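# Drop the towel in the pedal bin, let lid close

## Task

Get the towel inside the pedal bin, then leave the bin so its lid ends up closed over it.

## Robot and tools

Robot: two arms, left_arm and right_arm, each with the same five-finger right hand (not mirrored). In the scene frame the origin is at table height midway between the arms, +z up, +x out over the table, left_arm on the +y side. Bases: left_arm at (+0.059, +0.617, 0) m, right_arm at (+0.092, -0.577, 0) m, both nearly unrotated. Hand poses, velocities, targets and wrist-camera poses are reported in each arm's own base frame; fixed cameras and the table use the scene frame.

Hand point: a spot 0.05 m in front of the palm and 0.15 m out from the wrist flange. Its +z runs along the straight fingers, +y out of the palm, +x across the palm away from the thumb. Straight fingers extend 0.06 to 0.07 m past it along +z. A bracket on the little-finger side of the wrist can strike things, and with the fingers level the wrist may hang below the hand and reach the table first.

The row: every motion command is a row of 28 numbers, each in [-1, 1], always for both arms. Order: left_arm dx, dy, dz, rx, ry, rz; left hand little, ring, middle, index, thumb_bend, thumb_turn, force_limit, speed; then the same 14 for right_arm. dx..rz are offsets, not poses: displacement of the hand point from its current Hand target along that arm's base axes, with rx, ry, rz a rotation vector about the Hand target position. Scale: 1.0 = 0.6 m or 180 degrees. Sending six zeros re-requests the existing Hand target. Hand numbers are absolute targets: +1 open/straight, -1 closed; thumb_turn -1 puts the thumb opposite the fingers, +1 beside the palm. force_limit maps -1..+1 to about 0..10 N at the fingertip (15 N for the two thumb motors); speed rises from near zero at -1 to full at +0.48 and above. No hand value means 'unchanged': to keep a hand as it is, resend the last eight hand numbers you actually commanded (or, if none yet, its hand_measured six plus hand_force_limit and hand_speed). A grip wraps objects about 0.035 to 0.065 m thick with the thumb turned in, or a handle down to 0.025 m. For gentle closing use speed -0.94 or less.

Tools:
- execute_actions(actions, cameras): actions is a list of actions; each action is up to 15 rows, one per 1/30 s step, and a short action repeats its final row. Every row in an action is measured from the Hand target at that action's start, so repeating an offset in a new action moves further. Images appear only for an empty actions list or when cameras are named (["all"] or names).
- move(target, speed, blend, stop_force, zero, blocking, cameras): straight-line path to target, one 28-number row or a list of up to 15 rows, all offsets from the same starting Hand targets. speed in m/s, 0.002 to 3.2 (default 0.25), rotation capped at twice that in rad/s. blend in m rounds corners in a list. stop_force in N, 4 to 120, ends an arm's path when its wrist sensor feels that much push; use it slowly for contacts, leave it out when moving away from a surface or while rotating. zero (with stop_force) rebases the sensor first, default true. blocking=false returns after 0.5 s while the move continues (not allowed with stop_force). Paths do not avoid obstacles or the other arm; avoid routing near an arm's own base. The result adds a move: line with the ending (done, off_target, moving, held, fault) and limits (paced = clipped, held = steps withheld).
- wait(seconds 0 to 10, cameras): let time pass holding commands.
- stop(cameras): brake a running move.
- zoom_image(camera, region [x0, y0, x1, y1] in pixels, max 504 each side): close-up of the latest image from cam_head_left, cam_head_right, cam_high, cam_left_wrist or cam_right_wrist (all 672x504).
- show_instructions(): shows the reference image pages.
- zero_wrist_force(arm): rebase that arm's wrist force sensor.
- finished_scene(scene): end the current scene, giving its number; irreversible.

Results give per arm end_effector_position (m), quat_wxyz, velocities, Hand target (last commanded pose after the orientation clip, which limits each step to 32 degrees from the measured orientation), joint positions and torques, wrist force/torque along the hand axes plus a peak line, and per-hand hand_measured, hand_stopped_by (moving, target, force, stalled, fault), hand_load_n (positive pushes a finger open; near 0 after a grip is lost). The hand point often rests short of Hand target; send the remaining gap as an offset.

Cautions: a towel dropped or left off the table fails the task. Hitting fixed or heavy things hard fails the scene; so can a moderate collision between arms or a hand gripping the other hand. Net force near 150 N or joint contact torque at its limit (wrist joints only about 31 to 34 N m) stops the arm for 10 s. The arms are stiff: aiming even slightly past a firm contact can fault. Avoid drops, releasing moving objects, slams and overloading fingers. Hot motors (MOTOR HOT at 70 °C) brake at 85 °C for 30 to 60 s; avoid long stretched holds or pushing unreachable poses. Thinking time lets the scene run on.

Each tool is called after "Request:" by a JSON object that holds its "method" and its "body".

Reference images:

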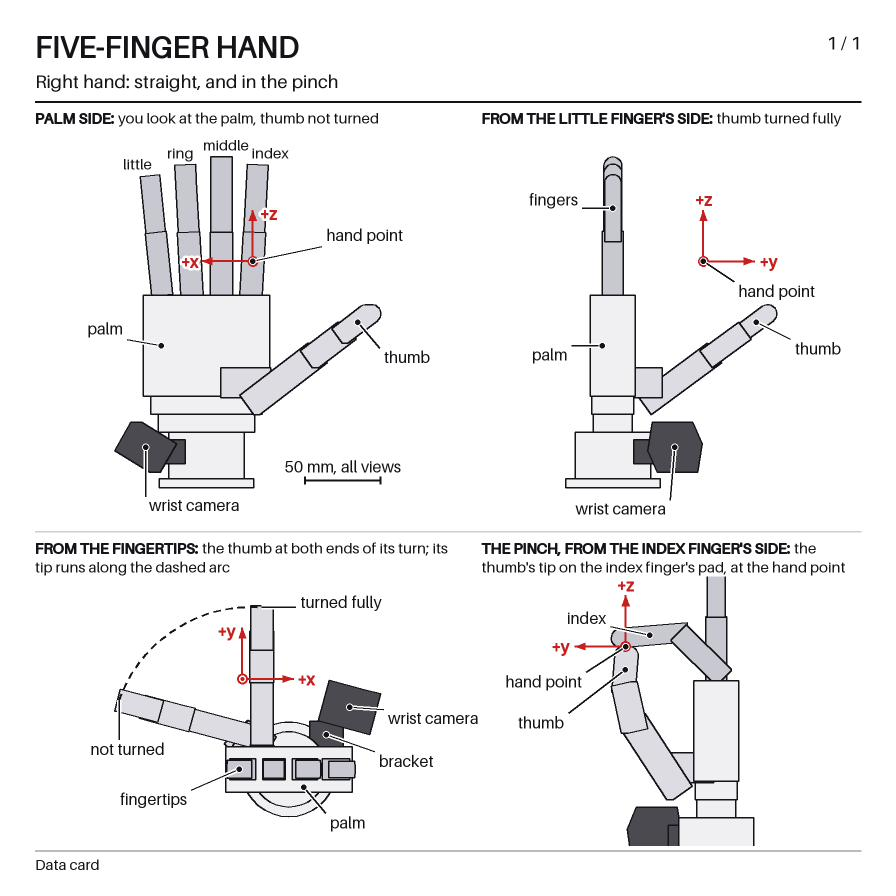

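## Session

Request:
{"method": "execute_actions", "body": {"actions": []}}

Request:
{"method": "zoom_image", "body": {"camera": "cam_high", "region": [200, 150, 500, 400]}}

Scene clock: 0.00 s.
left_arm: end_effector_position=(+1.1210, -0.6795, +0.2748) hand_measured=(+1.000, +1.000, +1.000, +1.000, +1.000, +1.000) hand_load_n=(+0.0, +0.0, +0.0, +0.0, +0.0, +0.0) hand_stopped_by=(target, target, target, target, target, target) hand_force_limit=0.00 hand_speed=-0.80 end_effector_quat_wxyz=(+0.050, +0.240, -0.640, +0.728) | right_arm: end_effector_position=(+0.8665, +0.1696, +0.2058) hand_measured=(+1.000, +1.000, +1.000, +1.000, +1.000, +1.000) hand_load_n=(+0.0, +0.0, +0.0, +0.0, +0.0, +0.0) hand_stopped_by=(target, target, target, target, target, target) hand_force_limit=0.00 hand_speed=-0.80 end_effector_quat_wxyz=(-0.046, -0.244, +0.966, -0.075)
Joint positions: left_arm=[-0.54 -0.531 0.612 -0.17 2.309 -3.629] | right_arm=[-0.03 -0.767 1 1.387 1.741 -2.092]
Joint velocities: within noise
Joint torques (N m): no reading
Wrist force (N): no reading
Wrist torque (N m): no reading
Wrist force, peak (N): no reading
Hand target: left_arm +1.1210, -0.6795, +0.2748; +0.050, +0.240, -0.640, +0.728 | right_arm +0.8665, +0.1696, +0.2058; -0.046, -0.244, +0.966, -0.075
camera_calibration:
cam_left_wrist: T_world_to_cam=[[-0.622555, -0.225843, -0.74928, 0.753446], [0.47309, 0.65408, -0.590225, 0.067039], [0.623387, -0.721924, -0.300357, -0.988787], [0, 0, 0, 1]] pos_world=[1.05374, -0.587518, 0.30712]
cam_right_wrist: T_world_to_cam=[[-0.716648, 0.69188, -0.0878495, 0.519898], [0.601885, 0.677175, 0.423283, -0.732072], [0.352351, 0.25047, -0.901728, -0.048418], [0, 0, 0, 1]] pos_world=[0.830266, 0.148161, 0.311886]

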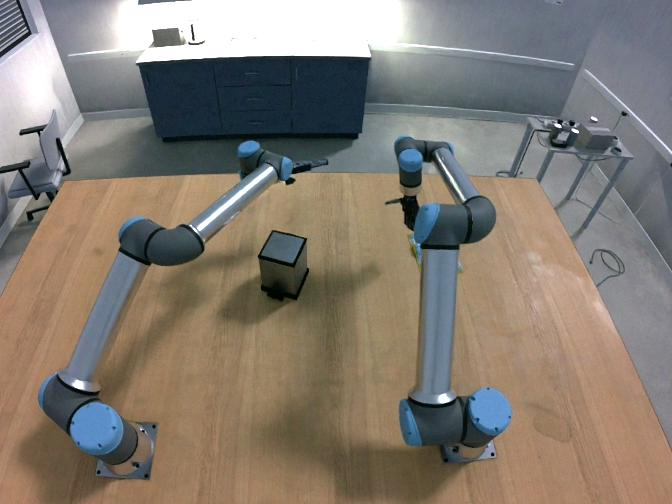

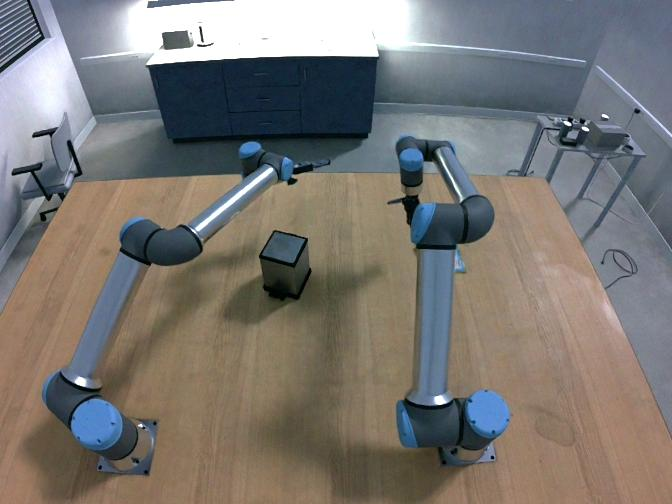

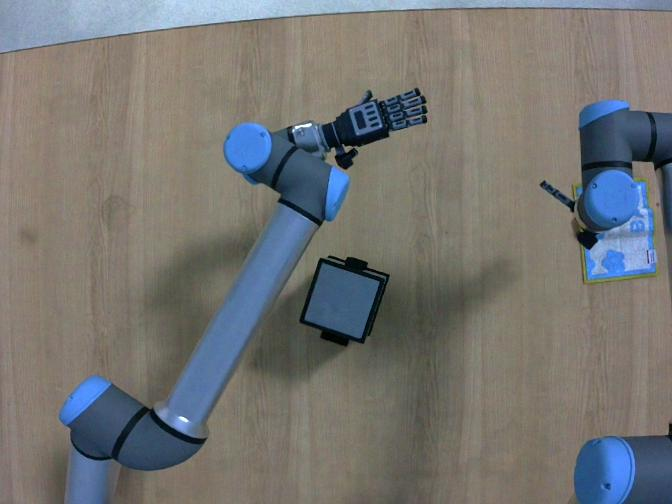

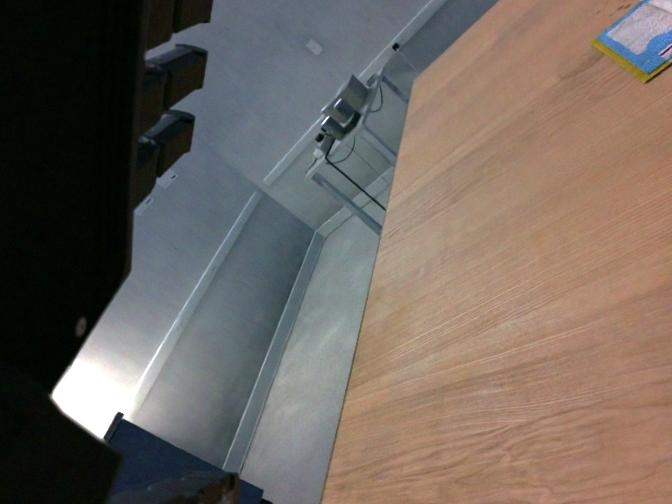

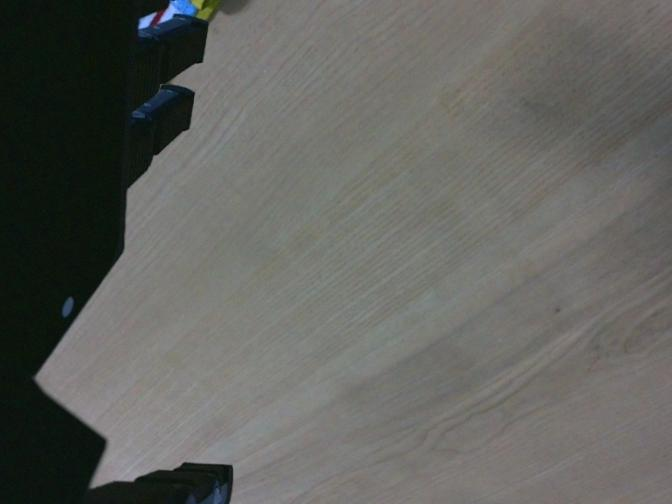

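Scaled by 1.680 from the camera's 672x504 image, which has a finer 960x720 frame.

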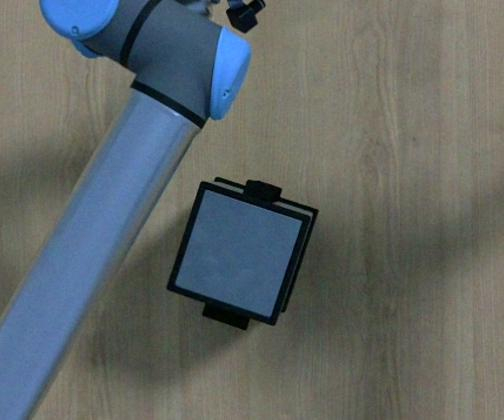

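Request:
{"method": "move", "body": {"target": [-0.568, 0.733, 0.242, 0.2958, -0.024, 0.0015, 1, 1, 1, 1, 1, 1, 0.0, 0.2, -0.311, -0.649, 0.207, -0.0487, -0.1609, 0.3471, 0.4, 0.4, 0.6, 0.4, 1, -1, 0.5, 0.2], "speed": 0.5}}

Request:
{"method": "move", "body": {"target": [-0.538, -0.397, -0.267, 0, 0, 0, 1, 1, 1, 1, 1, 1, 0.0, 0.2, 0, 0, 0, 0, 0, 0, 0.4, 0.4, 0.6, 0.4, 1, -1, 0.5, 0.2], "speed": 0.5, "cameras": ["all"]}}

Scene clock: 15.30 s.
left_arm: end_effector_position=(+0.7803, -0.2397, +0.4200) hand_measured=(+1.000, +1.000, +1.000, +1.000, +1.000, +1.000) hand_load_n=(+0.0, -0.5, -0.5, +0.0, +0.0, -0.5) hand_stopped_by=(target, target, target, target, target, target) hand_force_limit=0.00 hand_speed=0.20 end_effector_quat_wxyz=(+0.088, -0.212, +0.899, -0.373) | right_arm: end_effector_position=(+0.6799, -0.2197, +0.3300) hand_measured=(+0.400, +0.400, +0.600, +0.400, +1.000, -1.000) hand_load_n=(+0.0, +0.0, +0.0, +0.5, +0.0, +0.0) hand_stopped_by=(target, target, target, target, target, target) hand_force_limit=0.50 hand_speed=0.20 end_effector_quat_wxyz=(-0.212, +0.675, -0.674, +0.213)
Joint positions: left_arm=[-0.428 -1.238 1.299 0.849 2.032 -2.623] | right_arm=[-0.691 -1.318 1.554 0.84 1.197 -3.737]
Joint torques (N m): left_arm=[-14.14 -83.52 -40.36 4.22 -0.75 2.01] | right_arm=[-16.11 -73.84 -41.08 -1.71 -1.71 -2.17]
Wrist force (N): left_arm=[0.2 -0.9 -1.3] | right_arm=[-0.6 -0.6 1.0]
Wrist torque (N m): left_arm=[-0.14 0.07 -0.24] | right_arm=[0.02 -0.02 -0.03]
Wrist force, peak (N): left_arm=[0.5 -0.1 -3.6] | right_arm=[-2.1 1.3 1.3]
Hand target: left_arm +0.7802, -0.2397, +0.4200; +0.088, -0.212, +0.899, -0.373 | right_arm +0.6799, -0.2198, +0.3300; -0.212, +0.674, -0.674, +0.213
Off the commanded pose: left_arm 0.000 m, 0 deg | right_arm 0.000 m, 0 deg.
move: done

Scene clock: 16.73 s.
left_arm: end_effector_position=(+0.4574, -0.4779, +0.2599) hand_measured=(+1.000, +1.000, +1.000, +1.000, +1.000, +1.000) hand_load_n=(+0.0, +0.0, +0.0, +0.0, -0.5, -0.5) hand_stopped_by=(target, target, target, target, target, target) hand_force_limit=0.00 hand_speed=0.20 end_effector_quat_wxyz=(+0.088, -0.212, +0.899, -0.373) | right_arm: end_effector_position=(+0.6799, -0.2198, +0.3300) hand_measured=(+0.400, +0.400, +0.600, +0.400, +1.000, -1.000) hand_load_n=(+0.0, +0.0, +0.0, +0.0, +0.0, +0.0) hand_stopped_by=(target, target, target, target, target, target) hand_force_limit=0.50 hand_speed=0.20 end_effector_quat_wxyz=(-0.212, +0.674, -0.674, +0.213)
Joint positions: left_arm=[-1.127 -1.509 1.897 0.397 1.558 -3.155] | right_arm=[-0.691 -1.318 1.554 0.84 1.197 -3.737]
Joint torques (N m): left_arm=[-14.18 -45.34 -37.87 0.68 -1.2 -0.86] | right_arm=[-16.22 -74.74 -44.31 -1.73 1.56 1.46]
Wrist force (N): left_arm=[0.1 -0.7 -0.9] | right_arm=[-0.5 -0.9 1.0]
Wrist torque (N m): left_arm=[-0.18 0.07 0.08] | right_arm=[-0.02 -0.04 -0.03]
Wrist force, peak (N): left_arm=[-3.0 -1.5 -2.5] | right_arm=[-0.8 -0.8 1.3]
Hand target: left_arm +0.4574, -0.4779, +0.2598; +0.088, -0.212, +0.899, -0.373 | right_arm +0.6799, -0.2198, +0.3300; -0.212, +0.674, -0.674, +0.213
Off the commanded pose: left_arm 0.000 m, 0 deg | right_arm 0.000 m, 0 deg.
move: done
camera_calibration:
cam_left_wrist: T_world_to_cam=[[-0.565517, 0.482469, -0.66889, 0.66621], [0.485071, 0.850501, 0.203358, 0.1225], [0.667005, -0.209457, -0.715005, -0.101333], [0, 0, 0, 1]] pos_world=[0.384922, -0.446837, 0.348257]
cam_right_wrist: T_world_to_cam=[[-0.777857, -0.295979, -0.554379, 0.644927], [-0.526145, 0.789131, 0.31693, 0.418034], [0.343673, 0.53821, -0.769558, 0.252341], [0, 0, 0, 1]] pos_world=[0.634884, -0.274811, 0.419238]

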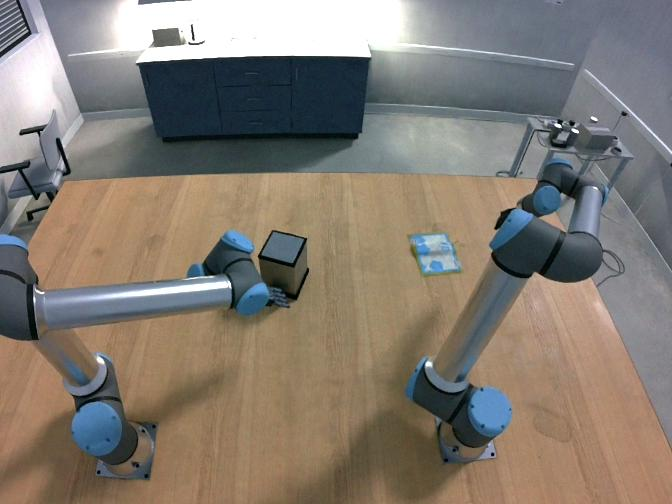

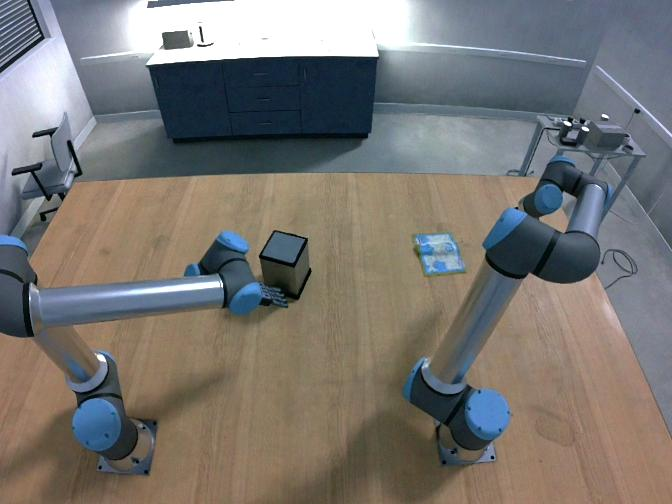

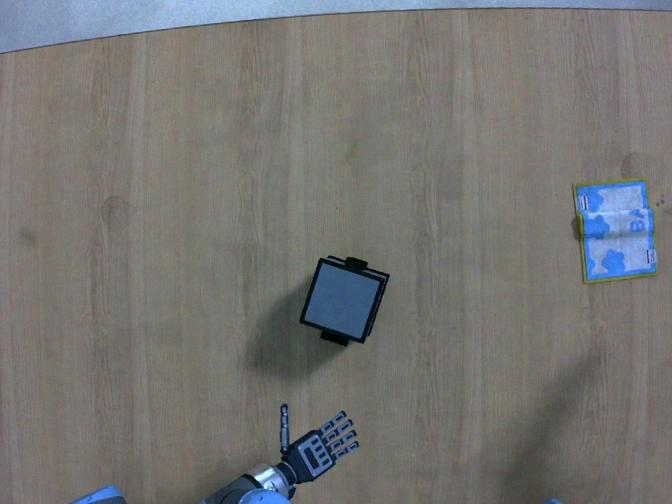

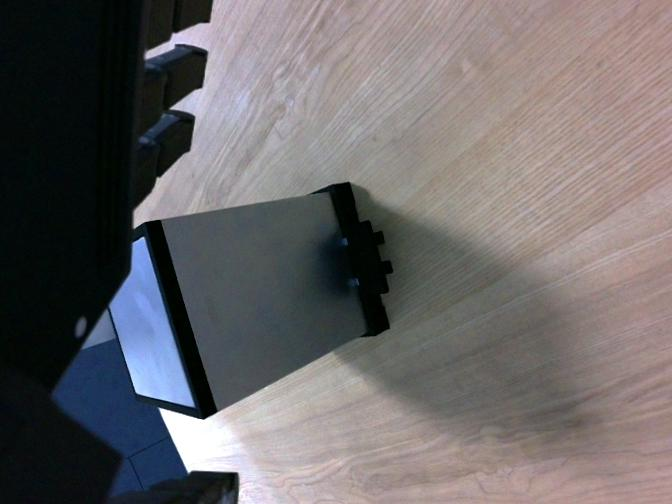

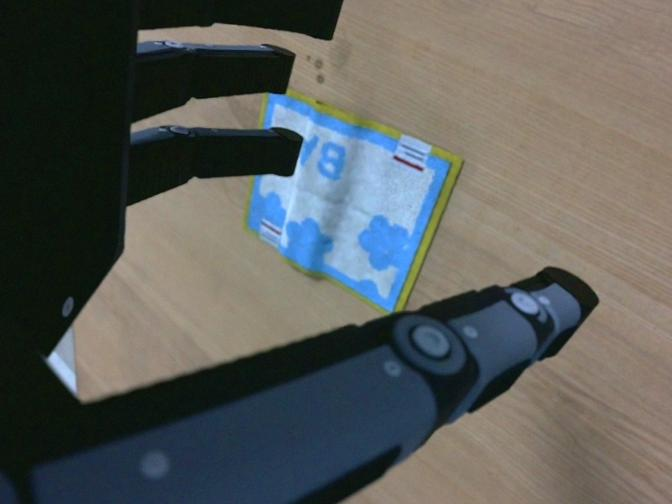

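Request:
{"method": "move", "body": {"target": [[0.083,0.093,-0.10,-0.019,-0.021,0.121,-1,-1,-1,-1,1,1,0.0,0.4,0.15,0.18,-0.10,0,-0.05,0,0.4,0.4,0.6,0.4,1,-1,0.5,0.2],[0.324,0.006,-0.266,-0.0377,-0.0421,0.242,-1,-1,-1,-1,1,1,0.0,0.4,0.2835,0.3247,-0.35,0,-0.1,0,0.4,0.4,0.6,0.4,1,-1,0.5,0.2]], "blend": 0.03, "speed": 0.4, "cameras": ["all"]}}

Scene clock: 31.53 s.
left_arm: end_effector_position=(+0.6517, -0.4742, +0.1002) hand_measured=(-1.000, -1.000, -1.000, -1.000, +1.000, +1.000) hand_load_n=(+0.0, +0.0, +0.0, +0.0, +0.0, -0.5) hand_stopped_by=(target, target, target, target, target, target) hand_force_limit=0.00 hand_speed=0.40 end_effector_quat_wxyz=(+0.265, -0.510, +0.726, -0.378) | right_arm: end_effector_position=(+0.8500, -0.0250, +0.1201) hand_measured=(+0.400, +0.400, +0.600, +0.400, +1.000, -1.000) hand_load_n=(+0.0, +0.5, +0.0, +0.0, +0.0, +0.0) hand_stopped_by=(target, target, target, target, target, target) hand_force_limit=0.50 hand_speed=0.20 end_effector_quat_wxyz=(-0.315, +0.633, -0.633, +0.316) end_effector_velocity=(+0.002, -0.001, -0.001) end_effector_angular_velocity=(-0.002, -0.004, +0.000)
Joint positions: left_arm=[-1.029 -1.156 1.814 0.078 1.028 -3.58] | right_arm=[-0.343 -1.148 1.735 0.087 1.299 -3.354]
Joint velocities: left_arm=[within noise] | right_arm=[0 0.002 0 -0.006 0 0]
Joint torques (N m): left_arm=[-2.94 -52.33 -43.24 0.14 -2.35 -1.03] | right_arm=[6.5 -66.11 -31.64 -2.88 -0.1 1.37]
Wrist force (N): left_arm=[0.0 -0.6 -1.1] | right_arm=[-0.6 -1.5 1.5]
Wrist torque (N m): left_arm=[-0.03 0.10 0.08] | right_arm=[-0.13 -0.06 -0.30]
Wrist force, peak (N): left_arm=[-0.9 1.6 -4.1] | right_arm=[-1.7 -0.2 4.4]
Hand target: left_arm +0.6518, -0.4743, +0.1002; +0.265, -0.510, +0.726, -0.378 | right_arm +0.8500, -0.0249, +0.1200; -0.315, +0.633, -0.633, +0.316
Off the commanded pose: left_arm 0.000 m, 0 deg | right_arm 0.000 m, 0 deg.
move: done
camera_calibration:
cam_left_wrist: T_world_to_cam=[[-0.624273, -0.0842984, -0.776645, 0.44777], [-0.261632, 0.95931, 0.106177, 0.605479], [0.736092, 0.269478, -0.620927, -0.171666], [0, 0, 0, 1]] pos_world=[0.564306, -0.496835, 0.176879]
cam_right_wrist: T_world_to_cam=[[-0.568477, -0.296045, -0.767588, 0.566145], [-0.598373, 0.789101, 0.138813, 0.503087], [0.56461, 0.538216, -0.625731, -0.277529], [0, 0, 0, 1]] pos_world=[0.779569, -0.0800113, 0.191073]

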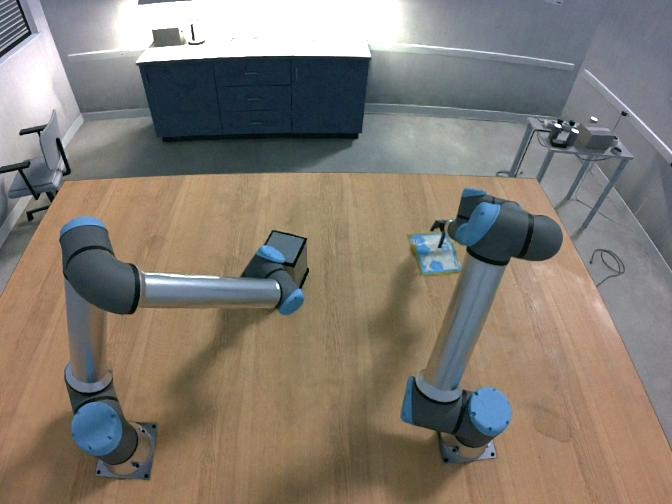

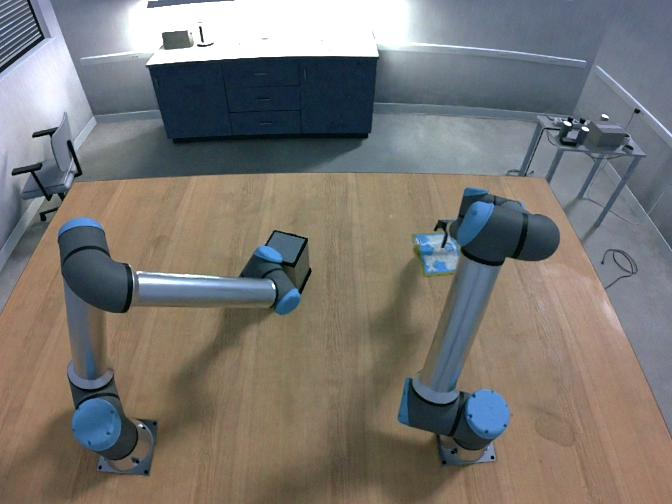

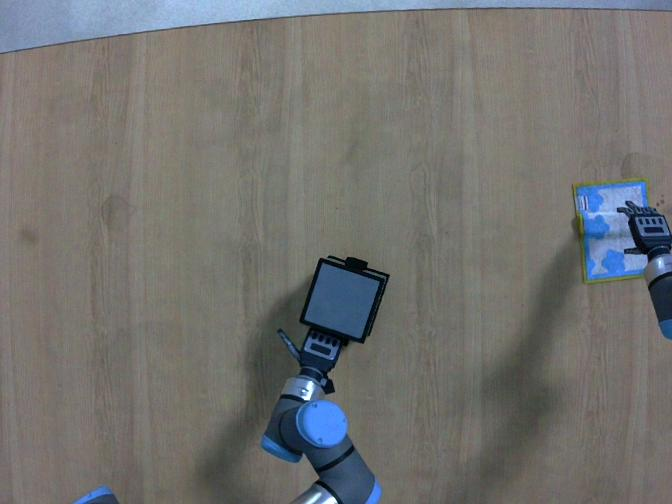

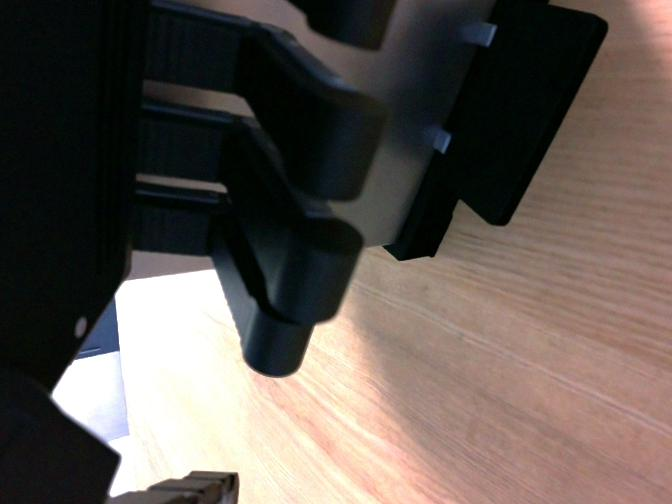

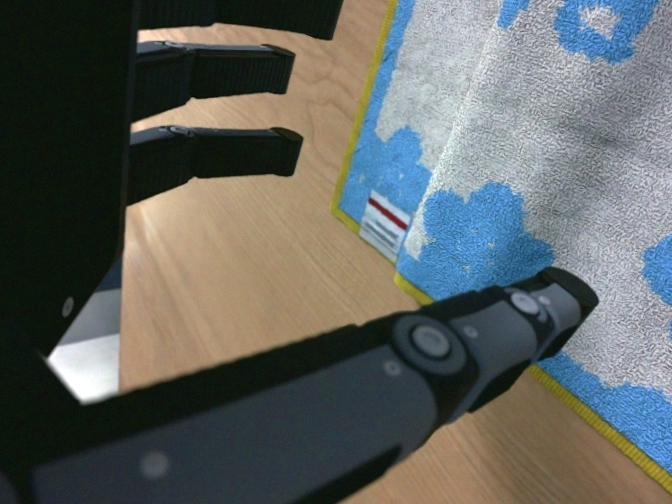

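Request:
{"method": "move", "body": {"target": [0,0,-0.08,0,0,0,-1,-1,-1,-1,1,1,0.0,0.4,0,0,-0.1167,0,0,0,0.4,0.4,0.6,0.4,1,-1,0.5,0.2], "speed": 0.2}}

Request:
{"method": "move", "body": {"target": [0,0,0,0,0,0,-1,-1,-1,-1,1,1,0.0,0.4,0,0,-0.06,0,0,0,0.4,0.4,0.6,0.4,1,-1,0.5,0.2], "speed": 0.03, "stop_force": 8, "cameras": ["cam_right_wrist", "cam_left_wrist"]}}

Scene clock: 42.20 s.
left_arm: end_effector_position=(+0.6517, -0.4742, +0.0522) hand_measured=(-1.000, -1.000, -1.000, -1.000, +1.000, +1.000) hand_load_n=(+0.0, +0.0, +0.0, +0.0, +0.0, -0.5) hand_stopped_by=(target, target, target, target, target, target) hand_force_limit=0.00 hand_speed=0.40 end_effector_quat_wxyz=(+0.265, -0.510, +0.726, -0.378) | right_arm: end_effector_position=(+0.8500, -0.0249, +0.0501) hand_measured=(+0.400, +0.400, +0.600, +0.400, +1.000, -1.000) hand_load_n=(+0.0, +0.0, +0.0, +0.0, +0.0, +0.0) hand_stopped_by=(target, target, target, target, target, target) hand_force_limit=0.50 hand_speed=0.20 end_effector_quat_wxyz=(-0.315, +0.633, -0.633, +0.316)
Joint positions: left_arm=[-1.03 -1.104 1.84 -0.001 1.028 -3.58] | right_arm=[-0.343 -1.078 1.778 -0.025 1.299 -3.354]
Joint torques (N m): left_arm=[0.03 -68.76 -41.85 1.47 -1.09 1.82] | right_arm=[3.44 -69.23 -33.22 0.19 0.3 1.36]
Wrist force (N): left_arm=[0.1 -0.4 -0.9] | right_arm=[-0.4 -1.6 2.0]
Wrist torque (N m): left_arm=[-0.02 0.09 0.13] | right_arm=[-0.15 -0.09 -0.29]
Wrist force, peak (N): left_arm=[0.1 -2.1 -1.9] | right_arm=[-0.5 -3.2 0.4]
Hand target: left_arm +0.6518, -0.4743, +0.0522; +0.265, -0.510, +0.726, -0.378 | right_arm +0.8500, -0.0249, +0.0500; -0.315, +0.633, -0.633, +0.316
Off the commanded pose: left_arm 0.000 m, 0 deg | right_arm 0.000 m, 0 deg.
move: done

Scene clock: 44.13 s.
left_arm: end_effector_position=(+0.6518, -0.4743, +0.0522) hand_measured=(-1.000, -1.000, -1.000, -1.000, +1.000, +1.000) hand_load_n=(+0.0, +0.0, +0.0, +0.0, +0.0, +0.0) hand_stopped_by=(target, target, target, target, target, target) hand_force_limit=0.00 hand_speed=0.40 end_effector_quat_wxyz=(+0.265, -0.510, +0.726, -0.378) | right_arm: end_effector_position=(+0.8500, -0.0249, +0.0220) hand_measured=(+0.400, +0.400, +0.600, +0.400, +1.000, -1.000) hand_load_n=(+0.0, +0.0, +0.0, +0.0, +0.0, -0.5) hand_stopped_by=(target, target, target, target, target, target) hand_force_limit=0.50 hand_speed=0.20 end_effector_quat_wxyz=(-0.315, +0.633, -0.633, +0.316)
Joint positions: left_arm=[-1.029 -1.104 1.84 -0.001 1.028 -3.58] | right_arm=[-0.343 -1.047 1.79 -0.068 1.299 -3.354]
Joint torques (N m): left_arm=[6.41 -74.21 -42.16 0.36 0.86 1.85] | right_arm=[2.04 -62.33 -33.76 0.77 0.19 1.3]
Wrist force (N): left_arm=[0.1 -0.8 -0.5] | right_arm=[-0.8 -7.5 -3.2]
Wrist torque (N m): left_arm=[-0.09 0.09 0.11] | right_arm=[-0.49 0.03 -0.36]
Wrist force, peak (N): left_arm=[0.6 -0.7 -1.3] | right_arm=[-1.3 -18.3 -12.0]
Hand target: left_arm +0.6518, -0.4743, +0.0522; +0.265, -0.510, +0.726, -0.378 | right_arm +0.8500, -0.0249, +0.0220; -0.315, +0.633, -0.633, +0.316 (not the last commanded pose)
Off the commanded pose: left_arm 0.000 m, 0 deg | right_arm 0.008 m, 0 deg.
move: contact (right_arm)
camera_calibration:
cam_left_wrist: T_world_to_cam=[[-0.624118, -0.0844706, -0.77675, 0.410385], [-0.261685, 0.959322, 0.105939, 0.610763], [0.736205, 0.269382, -0.620835, -0.20164], [0, 0, 0, 1]] pos_world=[0.564404, -0.496934, 0.128878]
cam_right_wrist: T_world_to_cam=[[-0.568495, -0.296022, -0.767584, 0.490947], [-0.598356, 0.78911, 0.138836, 0.51667], [0.56461, 0.538216, -0.625731, -0.339024], [0, 0, 0, 1]] pos_world=[0.779669, -0.0799113, 0.0929728]
Images, in order (width x height): cam_left_wrist 672x504, cam_right_wrist 672x504.

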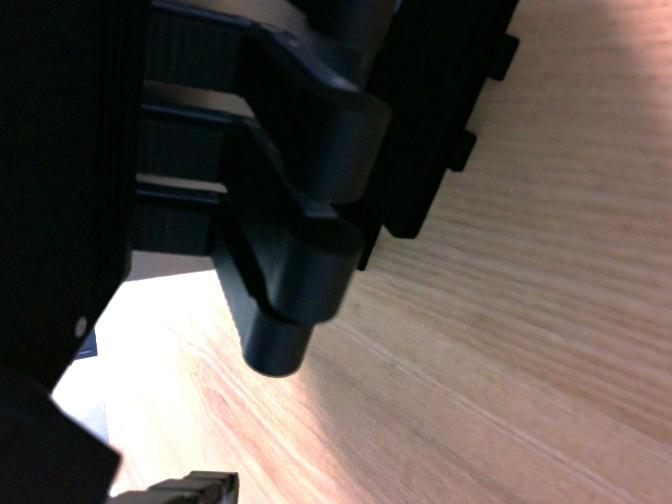

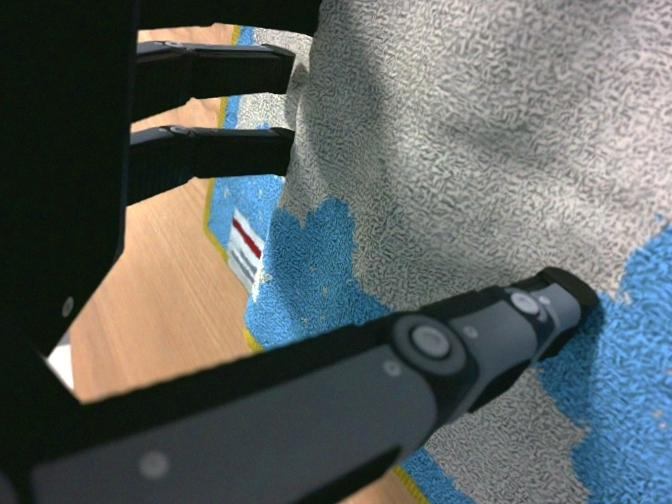

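Request:
{"method": "execute_actions", "body": {"actions": [[[0,0,0,0,0,0,-1,-1,-1,-1,1,1,0.0,0.4,0,0,0.0,0,-0.0204,0,0.3,0.3,0.5,0.3,0.8,-1,0.6,-0.6]],[[0,0,0,0,0,0,-1,-1,-1,-1,1,1,0.0,0.4,0,0,0,0,-0.0204,0,0.2,0.2,0.4,0.2,0.6,-1,0.6,-0.6]]], "cameras": ["cam_right_wrist"]}}

Scene clock: 46.63 s.
left_arm: end_effector_position=(+0.6518, -0.4743, +0.0522) hand_measured=(-1.000, -1.000, -1.000, -1.000, +1.000, +1.000) hand_load_n=(+0.0, +0.0, +0.0, +0.0, +0.0, +0.0) hand_stopped_by=(target, target, target, target, target, target) hand_force_limit=0.00 hand_speed=0.40 end_effector_quat_wxyz=(+0.265, -0.510, +0.726, -0.378) | right_arm: end_effector_position=(+0.8500, -0.0250, +0.0219) hand_measured=(+0.200, +0.200, +0.400, +0.200, +0.598, -1.000) hand_load_n=(+0.0, +0.0, +0.0, +0.0, -1.5, -1.0) hand_stopped_by=(target, target, target, target, target, target) hand_force_limit=0.60 hand_speed=-0.60 end_effector_quat_wxyz=(-0.355, +0.611, -0.611, +0.356)
Joint positions: left_arm=[-1.029 -1.104 1.84 -0.001 1.028 -3.58] | right_arm=[-0.357 -1.076 1.878 -0.256 1.263 -3.324]
Joint torques (N m): left_arm=[8.75 -75.36 -41.84 0.41 0.97 2.11] | right_arm=[11.93 -77.7 -21.04 -1.96 -1.14 1.42]
Wrist force (N): left_arm=[0.3 -1.0 -0.8] | right_arm=[-0.2 -8.6 -3.7]
Wrist torque (N m): left_arm=[-0.12 0.07 0.11] | right_arm=[-0.51 -0.03 -0.41]
Wrist force, peak (N): left_arm=[0.0 -0.9 -1.2] | right_arm=[0.1 -38.2 -34.0]
Hand target: left_arm +0.6518, -0.4743, +0.0522; +0.265, -0.510, +0.726, -0.378 | right_arm +0.8500, -0.0249, +0.0220; -0.355, +0.611, -0.611, +0.356
Off the commanded pose: left_arm 0.000 m, 0 deg | right_arm 0.000 m, 0 deg.
Step readings (end_effector_position of left_arm | right_arm):
0: (+0.6518, -0.4743, +0.0522) | (+0.8500, -0.0249, +0.0220)
1: (+0.6518, -0.4743, +0.0522) | (+0.8501, -0.0250, +0.0220)
2: (+0.6518, -0.4743, +0.0522) | (+0.8501, -0.0249, +0.0222)
4: (+0.6518, -0.4743, +0.0522) | (+0.8500, -0.0248, +0.0226)
8: (+0.6518, -0.4743, +0.0522) | (+0.8501, -0.0250, +0.0222)
15: (+0.6518, -0.4743, +0.0522) | (+0.8500, -0.0250, +0.0219)
16: (+0.6518, -0.4743, +0.0522) | (+0.8500, -0.0250, +0.0219)
17: (+0.6518, -0.4743, +0.0522) | (+0.8500, -0.0249, +0.0220)
19: (+0.6518, -0.4743, +0.0522) | (+0.8497, -0.0247, +0.0224)
23: (+0.6518, -0.4743, +0.0522) | (+0.8500, -0.0249, +0.0220)
30: (+0.6518, -0.4743, +0.0522) | (+0.8500, -0.0250, +0.0219)
camera_calibration:
cam_right_wrist: T_world_to_cam=[[-0.465797, -0.296006, -0.833915, 0.404968], [-0.611118, 0.789168, 0.0612273, 0.529281], [0.639975, 0.538139, -0.548487, -0.404742], [0, 0, 0, 1]] pos_world=[0.771111, -0.0800115, 0.0833062]
Images, in order (width x height): cam_right_wrist 672x504.

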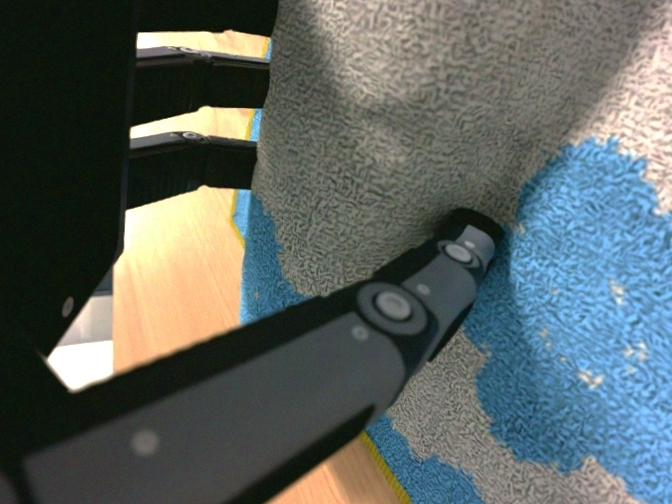

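Request:
{"method": "execute_actions", "body": {"actions": [[[0,0,0,0,0,0,-1,-1,-1,-1,1,1,0.0,0.4,0,0,-0.0033,0,-0.0204,0,0.1,0.1,0.3,0.1,0.4,-1,0.6,-0.6]],[[0,0,0,0,0,0,-1,-1,-1,-1,1,1,0.0,0.4,0,0,-0.0065,0,-0.0204,0,0.0,0.0,0.2,0.0,0.26,-1,0.6,-0.6]]], "cameras": ["cam_right_wrist"]}}

Scene clock: 48.63 s.
left_arm: end_effector_position=(+0.6518, -0.4743, +0.0522) hand_measured=(-1.000, -1.000, -1.000, -1.000, +1.000, +1.000) hand_load_n=(+0.0, +0.0, +0.0, +0.0, +0.0, -0.5) hand_stopped_by=(target, target, target, target, target, target) hand_force_limit=0.00 hand_speed=0.40 end_effector_quat_wxyz=(+0.265, -0.510, +0.726, -0.378) | right_arm: end_effector_position=(+0.8501, -0.0250, +0.0162) hand_measured=(+0.000, +0.000, +0.206, +0.000, +0.260, -1.000) hand_load_n=(+0.0, +0.0, +8.5, +0.5, +0.0, +0.0) hand_stopped_by=(target, target, force, target, target, target) hand_force_limit=0.60 hand_speed=-0.60 end_effector_quat_wxyz=(-0.394, +0.587, -0.587, +0.394)
Joint positions: left_arm=[-1.029 -1.104 1.84 -0.001 1.028 -3.58] | right_arm=[-0.37 -1.085 1.961 -0.462 1.231 -3.288]
Joint torques (N m): left_arm=[7.45 -75.04 -41.89 0.31 0.85 1.7] | right_arm=[14.38 -42.91 -7.96 0.28 -1.62 1.52]
Wrist force (N): left_arm=[0.2 -0.7 -0.4] | right_arm=[-0.1 -22.1 -3.9]
Wrist torque (N m): left_arm=[-0.09 0.06 0.12] | right_arm=[0.47 0.07 -0.74]
Wrist force, peak (N): left_arm=[-0.1 -1.3 -0.9] | right_arm=[-1.4 -29.4 -19.4]
Hand target: left_arm +0.6518, -0.4743, +0.0522; +0.265, -0.510, +0.726, -0.378 | right_arm +0.8500, -0.0249, +0.0161; -0.394, +0.587, -0.587, +0.394
Off the commanded pose: left_arm 0.000 m, 0 deg | right_arm 0.000 m, 0 deg.
Step readings (end_effector_position of left_arm | right_arm):
0: (+0.6518, -0.4743, +0.0522) | (+0.8500, -0.0249, +0.0220)
1: (+0.6518, -0.4743, +0.0522) | (+0.8500, -0.0249, +0.0220)
2: (+0.6518, -0.4743, +0.0522) | (+0.8498, -0.0247, +0.0215)
4: (+0.6518, -0.4743, +0.0522) | (+0.8496, -0.0246, +0.0207)
8: (+0.6518, -0.4743, +0.0522) | (+0.8500, -0.0249, +0.0201)
15: (+0.6518, -0.4743, +0.0522) | (+0.8500, -0.0250, +0.0199)
16: (+0.6518, -0.4743, +0.0522) | (+0.8500, -0.0250, +0.0198)
17: (+0.6518, -0.4743, +0.0522) | (+0.8496, -0.0247, +0.0190)
19: (+0.6518, -0.4743, +0.0522) | (+0.8493, -0.0246, +0.0166)
23: (+0.6518, -0.4743, +0.0522) | (+0.8502, -0.0250, +0.0162)
30: (+0.6518, -0.4743, +0.0522) | (+0.8500, -0.0250, +0.0162)
camera_calibration:
cam_right_wrist: T_world_to_cam=[[-0.355226, -0.295996, -0.88668, 0.307078], [-0.613933, 0.789165, -0.0174857, 0.533317], [0.704912, 0.53815, -0.462053, -0.464498], [0, 0, 0, 1]] pos_world=[0.763933, -0.0800114, 0.0669825]
Images, in order (width x height): cam_right_wrist 672x504.

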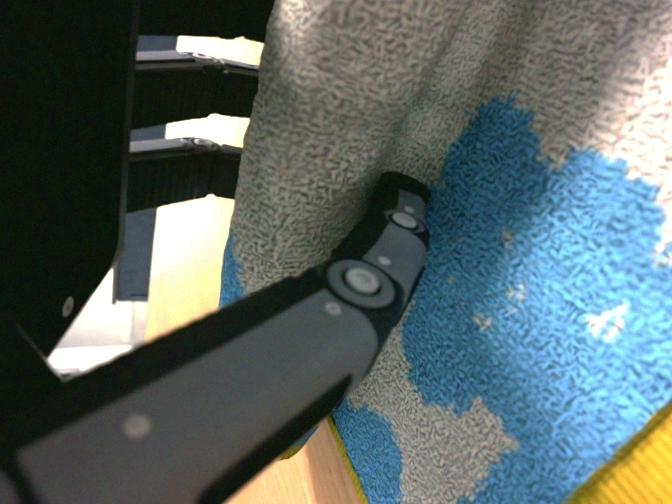

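Request:
{"method": "execute_actions", "body": {"actions": [[[0,0,0,0,0,0,-1,-1,-1,-1,1,1,0.0,0.4,0,0,-0.0033,0,-0.0204,0,-0.1,-0.1,0.1,-0.1,0.16,-1,0.6,-0.6]],[[0,0,0,0,0,0,-1,-1,-1,-1,1,1,0.0,0.4,0,0,0.001,0,-0.0125,0,-0.25,-0.25,0.0,-0.25,0.08,-1,0.8,-0.6]]], "cameras": ["cam_right_wrist"]}}

Request:
{"method": "execute_actions", "body": {"actions": [[[0,0,0,0,0,0,-1,-1,-1,-1,1,1,0.0,0.4,0,0,0.003,0,0,0,-0.4,-0.4,-0.2,-0.35,0.0,-1,0.8,-0.6]]], "cameras": ["cam_right_wrist"]}}

Scene clock: 50.93 s.
left_arm: end_effector_position=(+0.6518, -0.4743, +0.0522) hand_measured=(-1.000, -1.000, -1.000, -1.000, +1.000, +1.000) hand_load_n=(+0.0, +0.0, +0.0, +0.0, +0.0, +0.0) hand_stopped_by=(target, target, target, target, target, target) hand_force_limit=0.00 hand_speed=0.40 end_effector_quat_wxyz=(+0.265, -0.510, +0.726, -0.378) | right_arm: end_effector_position=(+0.8501, -0.0250, +0.0148) hand_measured=(-0.250, -0.248, +0.100, -0.124, +0.092, -1.000) hand_load_n=(+0.0, +4.0, +8.5, +15.5, +13.5, -0.5) hand_stopped_by=(target, target, force, force, force, target) hand_force_limit=0.80 hand_speed=-0.60 end_effector_quat_wxyz=(-0.423, +0.566, -0.566, +0.424)
Joint positions: left_arm=[-1.029 -1.104 1.84 -0.001 1.028 -3.58] | right_arm=[-0.379 -1.086 2.023 -0.63 1.209 -3.254]
Joint torques (N m): left_arm=[7.65 -76.65 -42.25 0.46 1.08 1.69] | right_arm=[14.27 -42.53 -6.03 -0.84 -0.88 1.41]
Wrist force (N): left_arm=[-0.1 -0.7 -0.8] | right_arm=[-0.7 -22.8 -1.2]
Wrist torque (N m): left_arm=[-0.08 0.11 0.10] | right_arm=[0.29 0.00 -0.74]
Wrist force, peak (N): left_arm=[-0.3 -1.1 -1.3] | right_arm=[0.1 -28.8 -5.1]
Hand target: left_arm +0.6518, -0.4743, +0.0522; +0.265, -0.510, +0.726, -0.378 | right_arm +0.8500, -0.0249, +0.0147; -0.423, +0.566, -0.566, +0.424
Off the commanded pose: left_arm 0.000 m, 0 deg | right_arm 0.000 m, 0 deg.
Step readings (end_effector_position of left_arm | right_arm):
0: (+0.6518, -0.4743, +0.0522) | (+0.8500, -0.0249, +0.0161)
1: (+0.6518, -0.4743, +0.0522) | (+0.8500, -0.0249, +0.0161)
2: (+0.6518, -0.4743, +0.0522) | (+0.8497, -0.0247, +0.0155)
4: (+0.6518, -0.4743, +0.0522) | (+0.8493, -0.0245, +0.0144)
8: (+0.6518, -0.4743, +0.0522) | (+0.8500, -0.0249, +0.0141)
15: (+0.6518, -0.4743, +0.0522) | (+0.8500, -0.0250, +0.0141)
16: (+0.6518, -0.4743, +0.0522) | (+0.8500, -0.0250, +0.0141)
17: (+0.6518, -0.4743, +0.0522) | (+0.8501, -0.0249, +0.0144)
19: (+0.6518, -0.4743, +0.0522) | (+0.8499, -0.0248, +0.0148)
23: (+0.6518, -0.4743, +0.0522) | (+0.8500, -0.0249, +0.0149)
30: (+0.6518, -0.4743, +0.0522) | (+0.8500, -0.0250, +0.0148)
camera_calibration:
cam_right_wrist: T_world_to_cam=[[-0.261839, -0.296053, -0.918582, 0.226951], [-0.608864, 0.789151, -0.080783, 0.529935], [0.748816, 0.538139, -0.386887, -0.503583], [0, 0, 0, 1]] pos_world=[0.759174, -0.0800115, 0.0564535]
Images, in order (width x height): cam_right_wrist 672x504.

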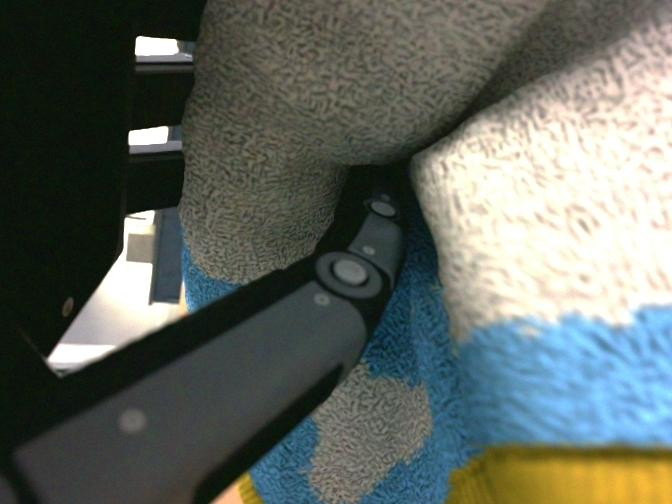

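Scene clock: 51.63 s.
left_arm: end_effector_position=(+0.6518, -0.4743, +0.0522) hand_measured=(-1.000, -1.000, -1.000, -1.000, +1.000, +1.000) hand_load_n=(+0.0, +0.5, +0.0, +0.0, +0.0, -0.5) hand_stopped_by=(target, target, target, target, target, target) hand_force_limit=0.00 hand_speed=0.40 end_effector_quat_wxyz=(+0.265, -0.510, +0.726, -0.378) | right_arm: end_effector_position=(+0.8500, -0.0249, +0.0166) hand_measured=(-0.400, -0.398, -0.040, -0.124, +0.084, -1.000) hand_load_n=(+0.5, +6.5, +9.5, +14.5, +15.5, +2.5) hand_stopped_by=(target, target, force, force, force, target) hand_force_limit=0.80 hand_speed=-0.60 end_effector_quat_wxyz=(-0.423, +0.566, -0.566, +0.424)
Joint positions: left_arm=[-1.029 -1.104 1.84 -0.001 1.028 -3.58] | right_arm=[-0.379 -1.088 2.022 -0.627 1.209 -3.254]
Joint torques (N m): left_arm=[6.24 -77.08 -41.03 0.46 0.77 1.82] | right_arm=[12.11 -40.29 -19.44 -0.14 -1.58 1.49]
Wrist force (N): left_arm=[-0.2 -0.7 -0.7] | right_arm=[-0.5 -24.9 -1.1]
Wrist torque (N m): left_arm=[-0.08 0.14 0.09] | right_arm=[0.18 0.00 -0.78]
Wrist force, peak (N): left_arm=[0.1 -1.0 -0.9] | right_arm=[-0.5 -25.4 -1.1]
Hand target: left_arm +0.6518, -0.4743, +0.0522; +0.265, -0.510, +0.726, -0.378 | right_arm +0.8500, -0.0249, +0.0165; -0.423, +0.566, -0.566, +0.424
Off the commanded pose: left_arm 0.000 m, 0 deg | right_arm 0.000 m, 0 deg.
Step readings (end_effector_position of left_arm | right_arm):
0: (+0.6518, -0.4743, +0.0522) | (+0.8501, -0.0250, +0.0148)
1: (+0.6518, -0.4743, +0.0522) | (+0.8501, -0.0250, +0.0148)
2: (+0.6518, -0.4743, +0.0522) | (+0.8501, -0.0250, +0.0151)
4: (+0.6518, -0.4743, +0.0522) | (+0.8499, -0.0249, +0.0163)
8: (+0.6518, -0.4743, +0.0522) | (+0.8500, -0.0249, +0.0166)
15: (+0.6518, -0.4743, +0.0522) | (+0.8500, -0.0249, +0.0166)
camera_calibration:
cam_right_wrist: T_world_to_cam=[[-0.261872, -0.295964, -0.918601, 0.228668], [-0.608899, 0.789135, -0.0806681, 0.53002], [0.748775, 0.538211, -0.386865, -0.502905], [0, 0, 0, 1]] pos_world=[0.759174, -0.0799112, 0.0582535]
Images, in order (width x height): cam_right_wrist 672x504.

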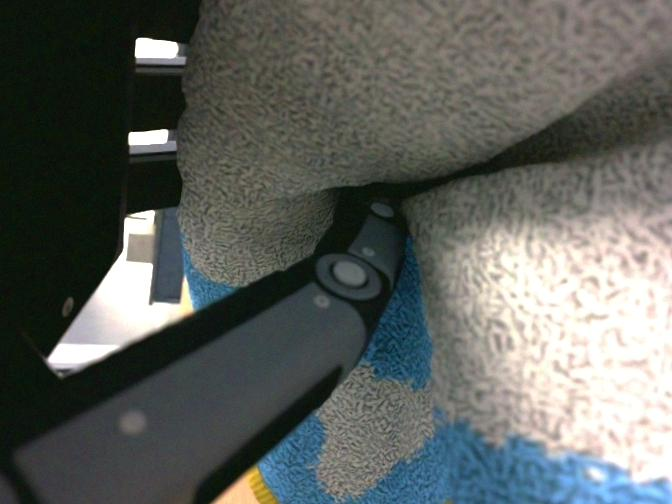

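Request:
{"method": "execute_actions", "body": {"actions": [[[0,0,0,0,0,0,-1,-1,-1,-1,1,1,0.0,0.4,0,0,0.01,0,0,0,-0.6,-0.6,-0.2,-0.35,0.0,-1,0.8,-0.6]]]}}

Request:
{"method": "move", "body": {"target": [0,0,0,0,0,0,-1,-1,-1,-1,1,1,0.0,0.4,0,0,0.1,0,0,0,-0.6,-0.6,-0.2,-0.35,0.0,-1,0.8,-0.6], "speed": 0.08, "cameras": ["cam_right_wrist", "cam_high"]}}

Scene clock: 53.27 s.
left_arm: end_effector_position=(+0.6518, -0.4743, +0.0522) hand_measured=(-1.000, -1.000, -1.000, -1.000, +1.000, +1.000) hand_load_n=(+0.5, +0.0, +0.0, +0.0, +0.0, -0.5) hand_stopped_by=(target, target, target, target, target, target) hand_force_limit=0.00 hand_speed=0.40 end_effector_quat_wxyz=(+0.265, -0.510, +0.726, -0.378) | right_arm: end_effector_position=(+0.8500, -0.0249, +0.0225) hand_measured=(-0.600, -0.598, -0.040, -0.124, +0.084, -1.000) hand_load_n=(+0.0, +6.0, +1.5, +15.5, +15.0, +3.0) hand_stopped_by=(target, target, force, force, force, target) hand_force_limit=0.80 hand_speed=-0.60 end_effector_quat_wxyz=(-0.423, +0.566, -0.566, +0.424)
Joint positions: left_arm=[-1.029 -1.104 1.84 -0.001 1.028 -3.58] | right_arm=[-0.379 -1.097 2.021 -0.617 1.209 -3.254]
Joint torques (N m): left_arm=[7.2 -77.43 -41.61 0.5 0.89 1.99] | right_arm=[8.09 -78.84 -22.84 -1.19 -1.45 -0.52]
Wrist force (N): left_arm=[0.0 -0.7 -0.5] | right_arm=[-0.6 -2.7 2.4]
Wrist torque (N m): left_arm=[-0.09 0.10 0.10] | right_arm=[-0.26 -0.11 -0.32]
Wrist force, peak (N): left_arm=[0.6 -0.9 -1.3] | right_arm=[-0.7 -26.1 -1.1]
Hand target: left_arm +0.6518, -0.4743, +0.0522; +0.265, -0.510, +0.726, -0.378 | right_arm +0.8500, -0.0249, +0.0225; -0.423, +0.566, -0.566, +0.424
Off the commanded pose: left_arm 0.000 m, 0 deg | right_arm 0.000 m, 0 deg.
Step readings (end_effector_position of left_arm | right_arm):
0: (+0.6518, -0.4743, +0.0522) | (+0.8500, -0.0249, +0.0165)
1: (+0.6518, -0.4743, +0.0522) | (+0.8500, -0.0250, +0.0166)
2: (+0.6518, -0.4743, +0.0522) | (+0.8500, -0.0249, +0.0178)
4: (+0.6518, -0.4743, +0.0522) | (+0.8499, -0.0249, +0.0220)
8: (+0.6518, -0.4743, +0.0522) | (+0.8499, -0.0249, +0.0227)
15: (+0.6518, -0.4743, +0.0522) | (+0.8500, -0.0249, +0.0225)

Scene clock: 54.33 s.
left_arm: end_effector_position=(+0.6518, -0.4743, +0.0522) hand_measured=(-1.000, -1.000, -1.000, -1.000, +1.000, +1.000) hand_load_n=(+0.0, +0.0, +0.0, +0.0, +0.0, +0.0) hand_stopped_by=(target, target, target, target, target, target) hand_force_limit=0.00 hand_speed=0.40 end_effector_quat_wxyz=(+0.265, -0.510, +0.726, -0.378) | right_arm: end_effector_position=(+0.8501, -0.0250, +0.0826) hand_measured=(-0.600, -0.598, -0.042, -0.124, +0.084, -1.000) hand_load_n=(+0.0, +5.5, +1.0, +16.0, +14.5, +2.0) hand_stopped_by=(target, target, force, force, force, target) hand_force_limit=0.80 hand_speed=-0.60 end_effector_quat_wxyz=(-0.423, +0.566, -0.566, +0.424)
Joint positions: left_arm=[-1.029 -1.104 1.84 -0.001 1.028 -3.58] | right_arm=[-0.379 -1.18 1.998 -0.512 1.209 -3.254]
Joint torques (N m): left_arm=[6.99 -78.58 -41.18 0.42 0.96 1.76] | right_arm=[6.96 -59.77 -20.42 -2.53 -0.38 0.33]
Wrist force (N): left_arm=[0.4 -0.9 -0.8] | right_arm=[-0.1 -2.1 2.4]
Wrist torque (N m): left_arm=[-0.09 0.05 0.12] | right_arm=[-0.25 -0.20 -0.31]
Wrist force, peak (N): left_arm=[0.2 -0.8 -1.1] | right_arm=[-0.2 -3.4 2.0]
Hand target: left_arm +0.6518, -0.4743, +0.0522; +0.265, -0.510, +0.726, -0.378 | right_arm +0.8500, -0.0249, +0.0825; -0.423, +0.566, -0.566, +0.424
Off the commanded pose: left_arm 0.000 m, 0 deg | right_arm 0.000 m, 0 deg.
move: done
camera_calibration:
cam_right_wrist: T_world_to_cam=[[-0.261854, -0.295988, -0.918599, 0.289276], [-0.608907, 0.789126, -0.0806954, 0.535493], [0.748775, 0.538211, -0.386865, -0.477393], [0, 0, 0, 1]] pos_world=[0.759274, -0.0800113, 0.124254]
Images, in order (width x height): cam_high 672x504, cam_right_wrist 672x504.

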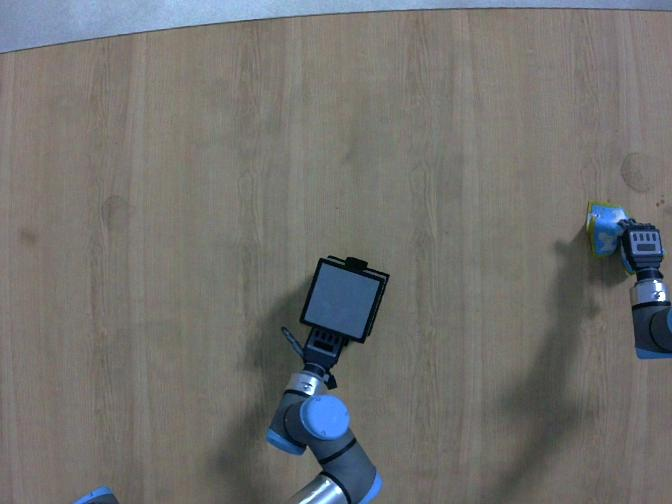

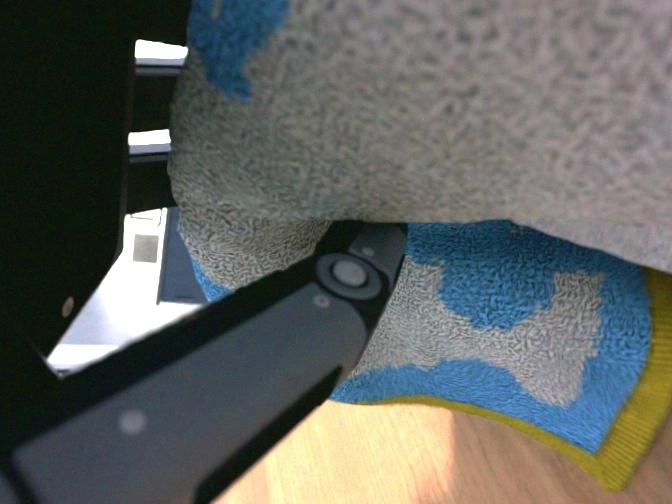

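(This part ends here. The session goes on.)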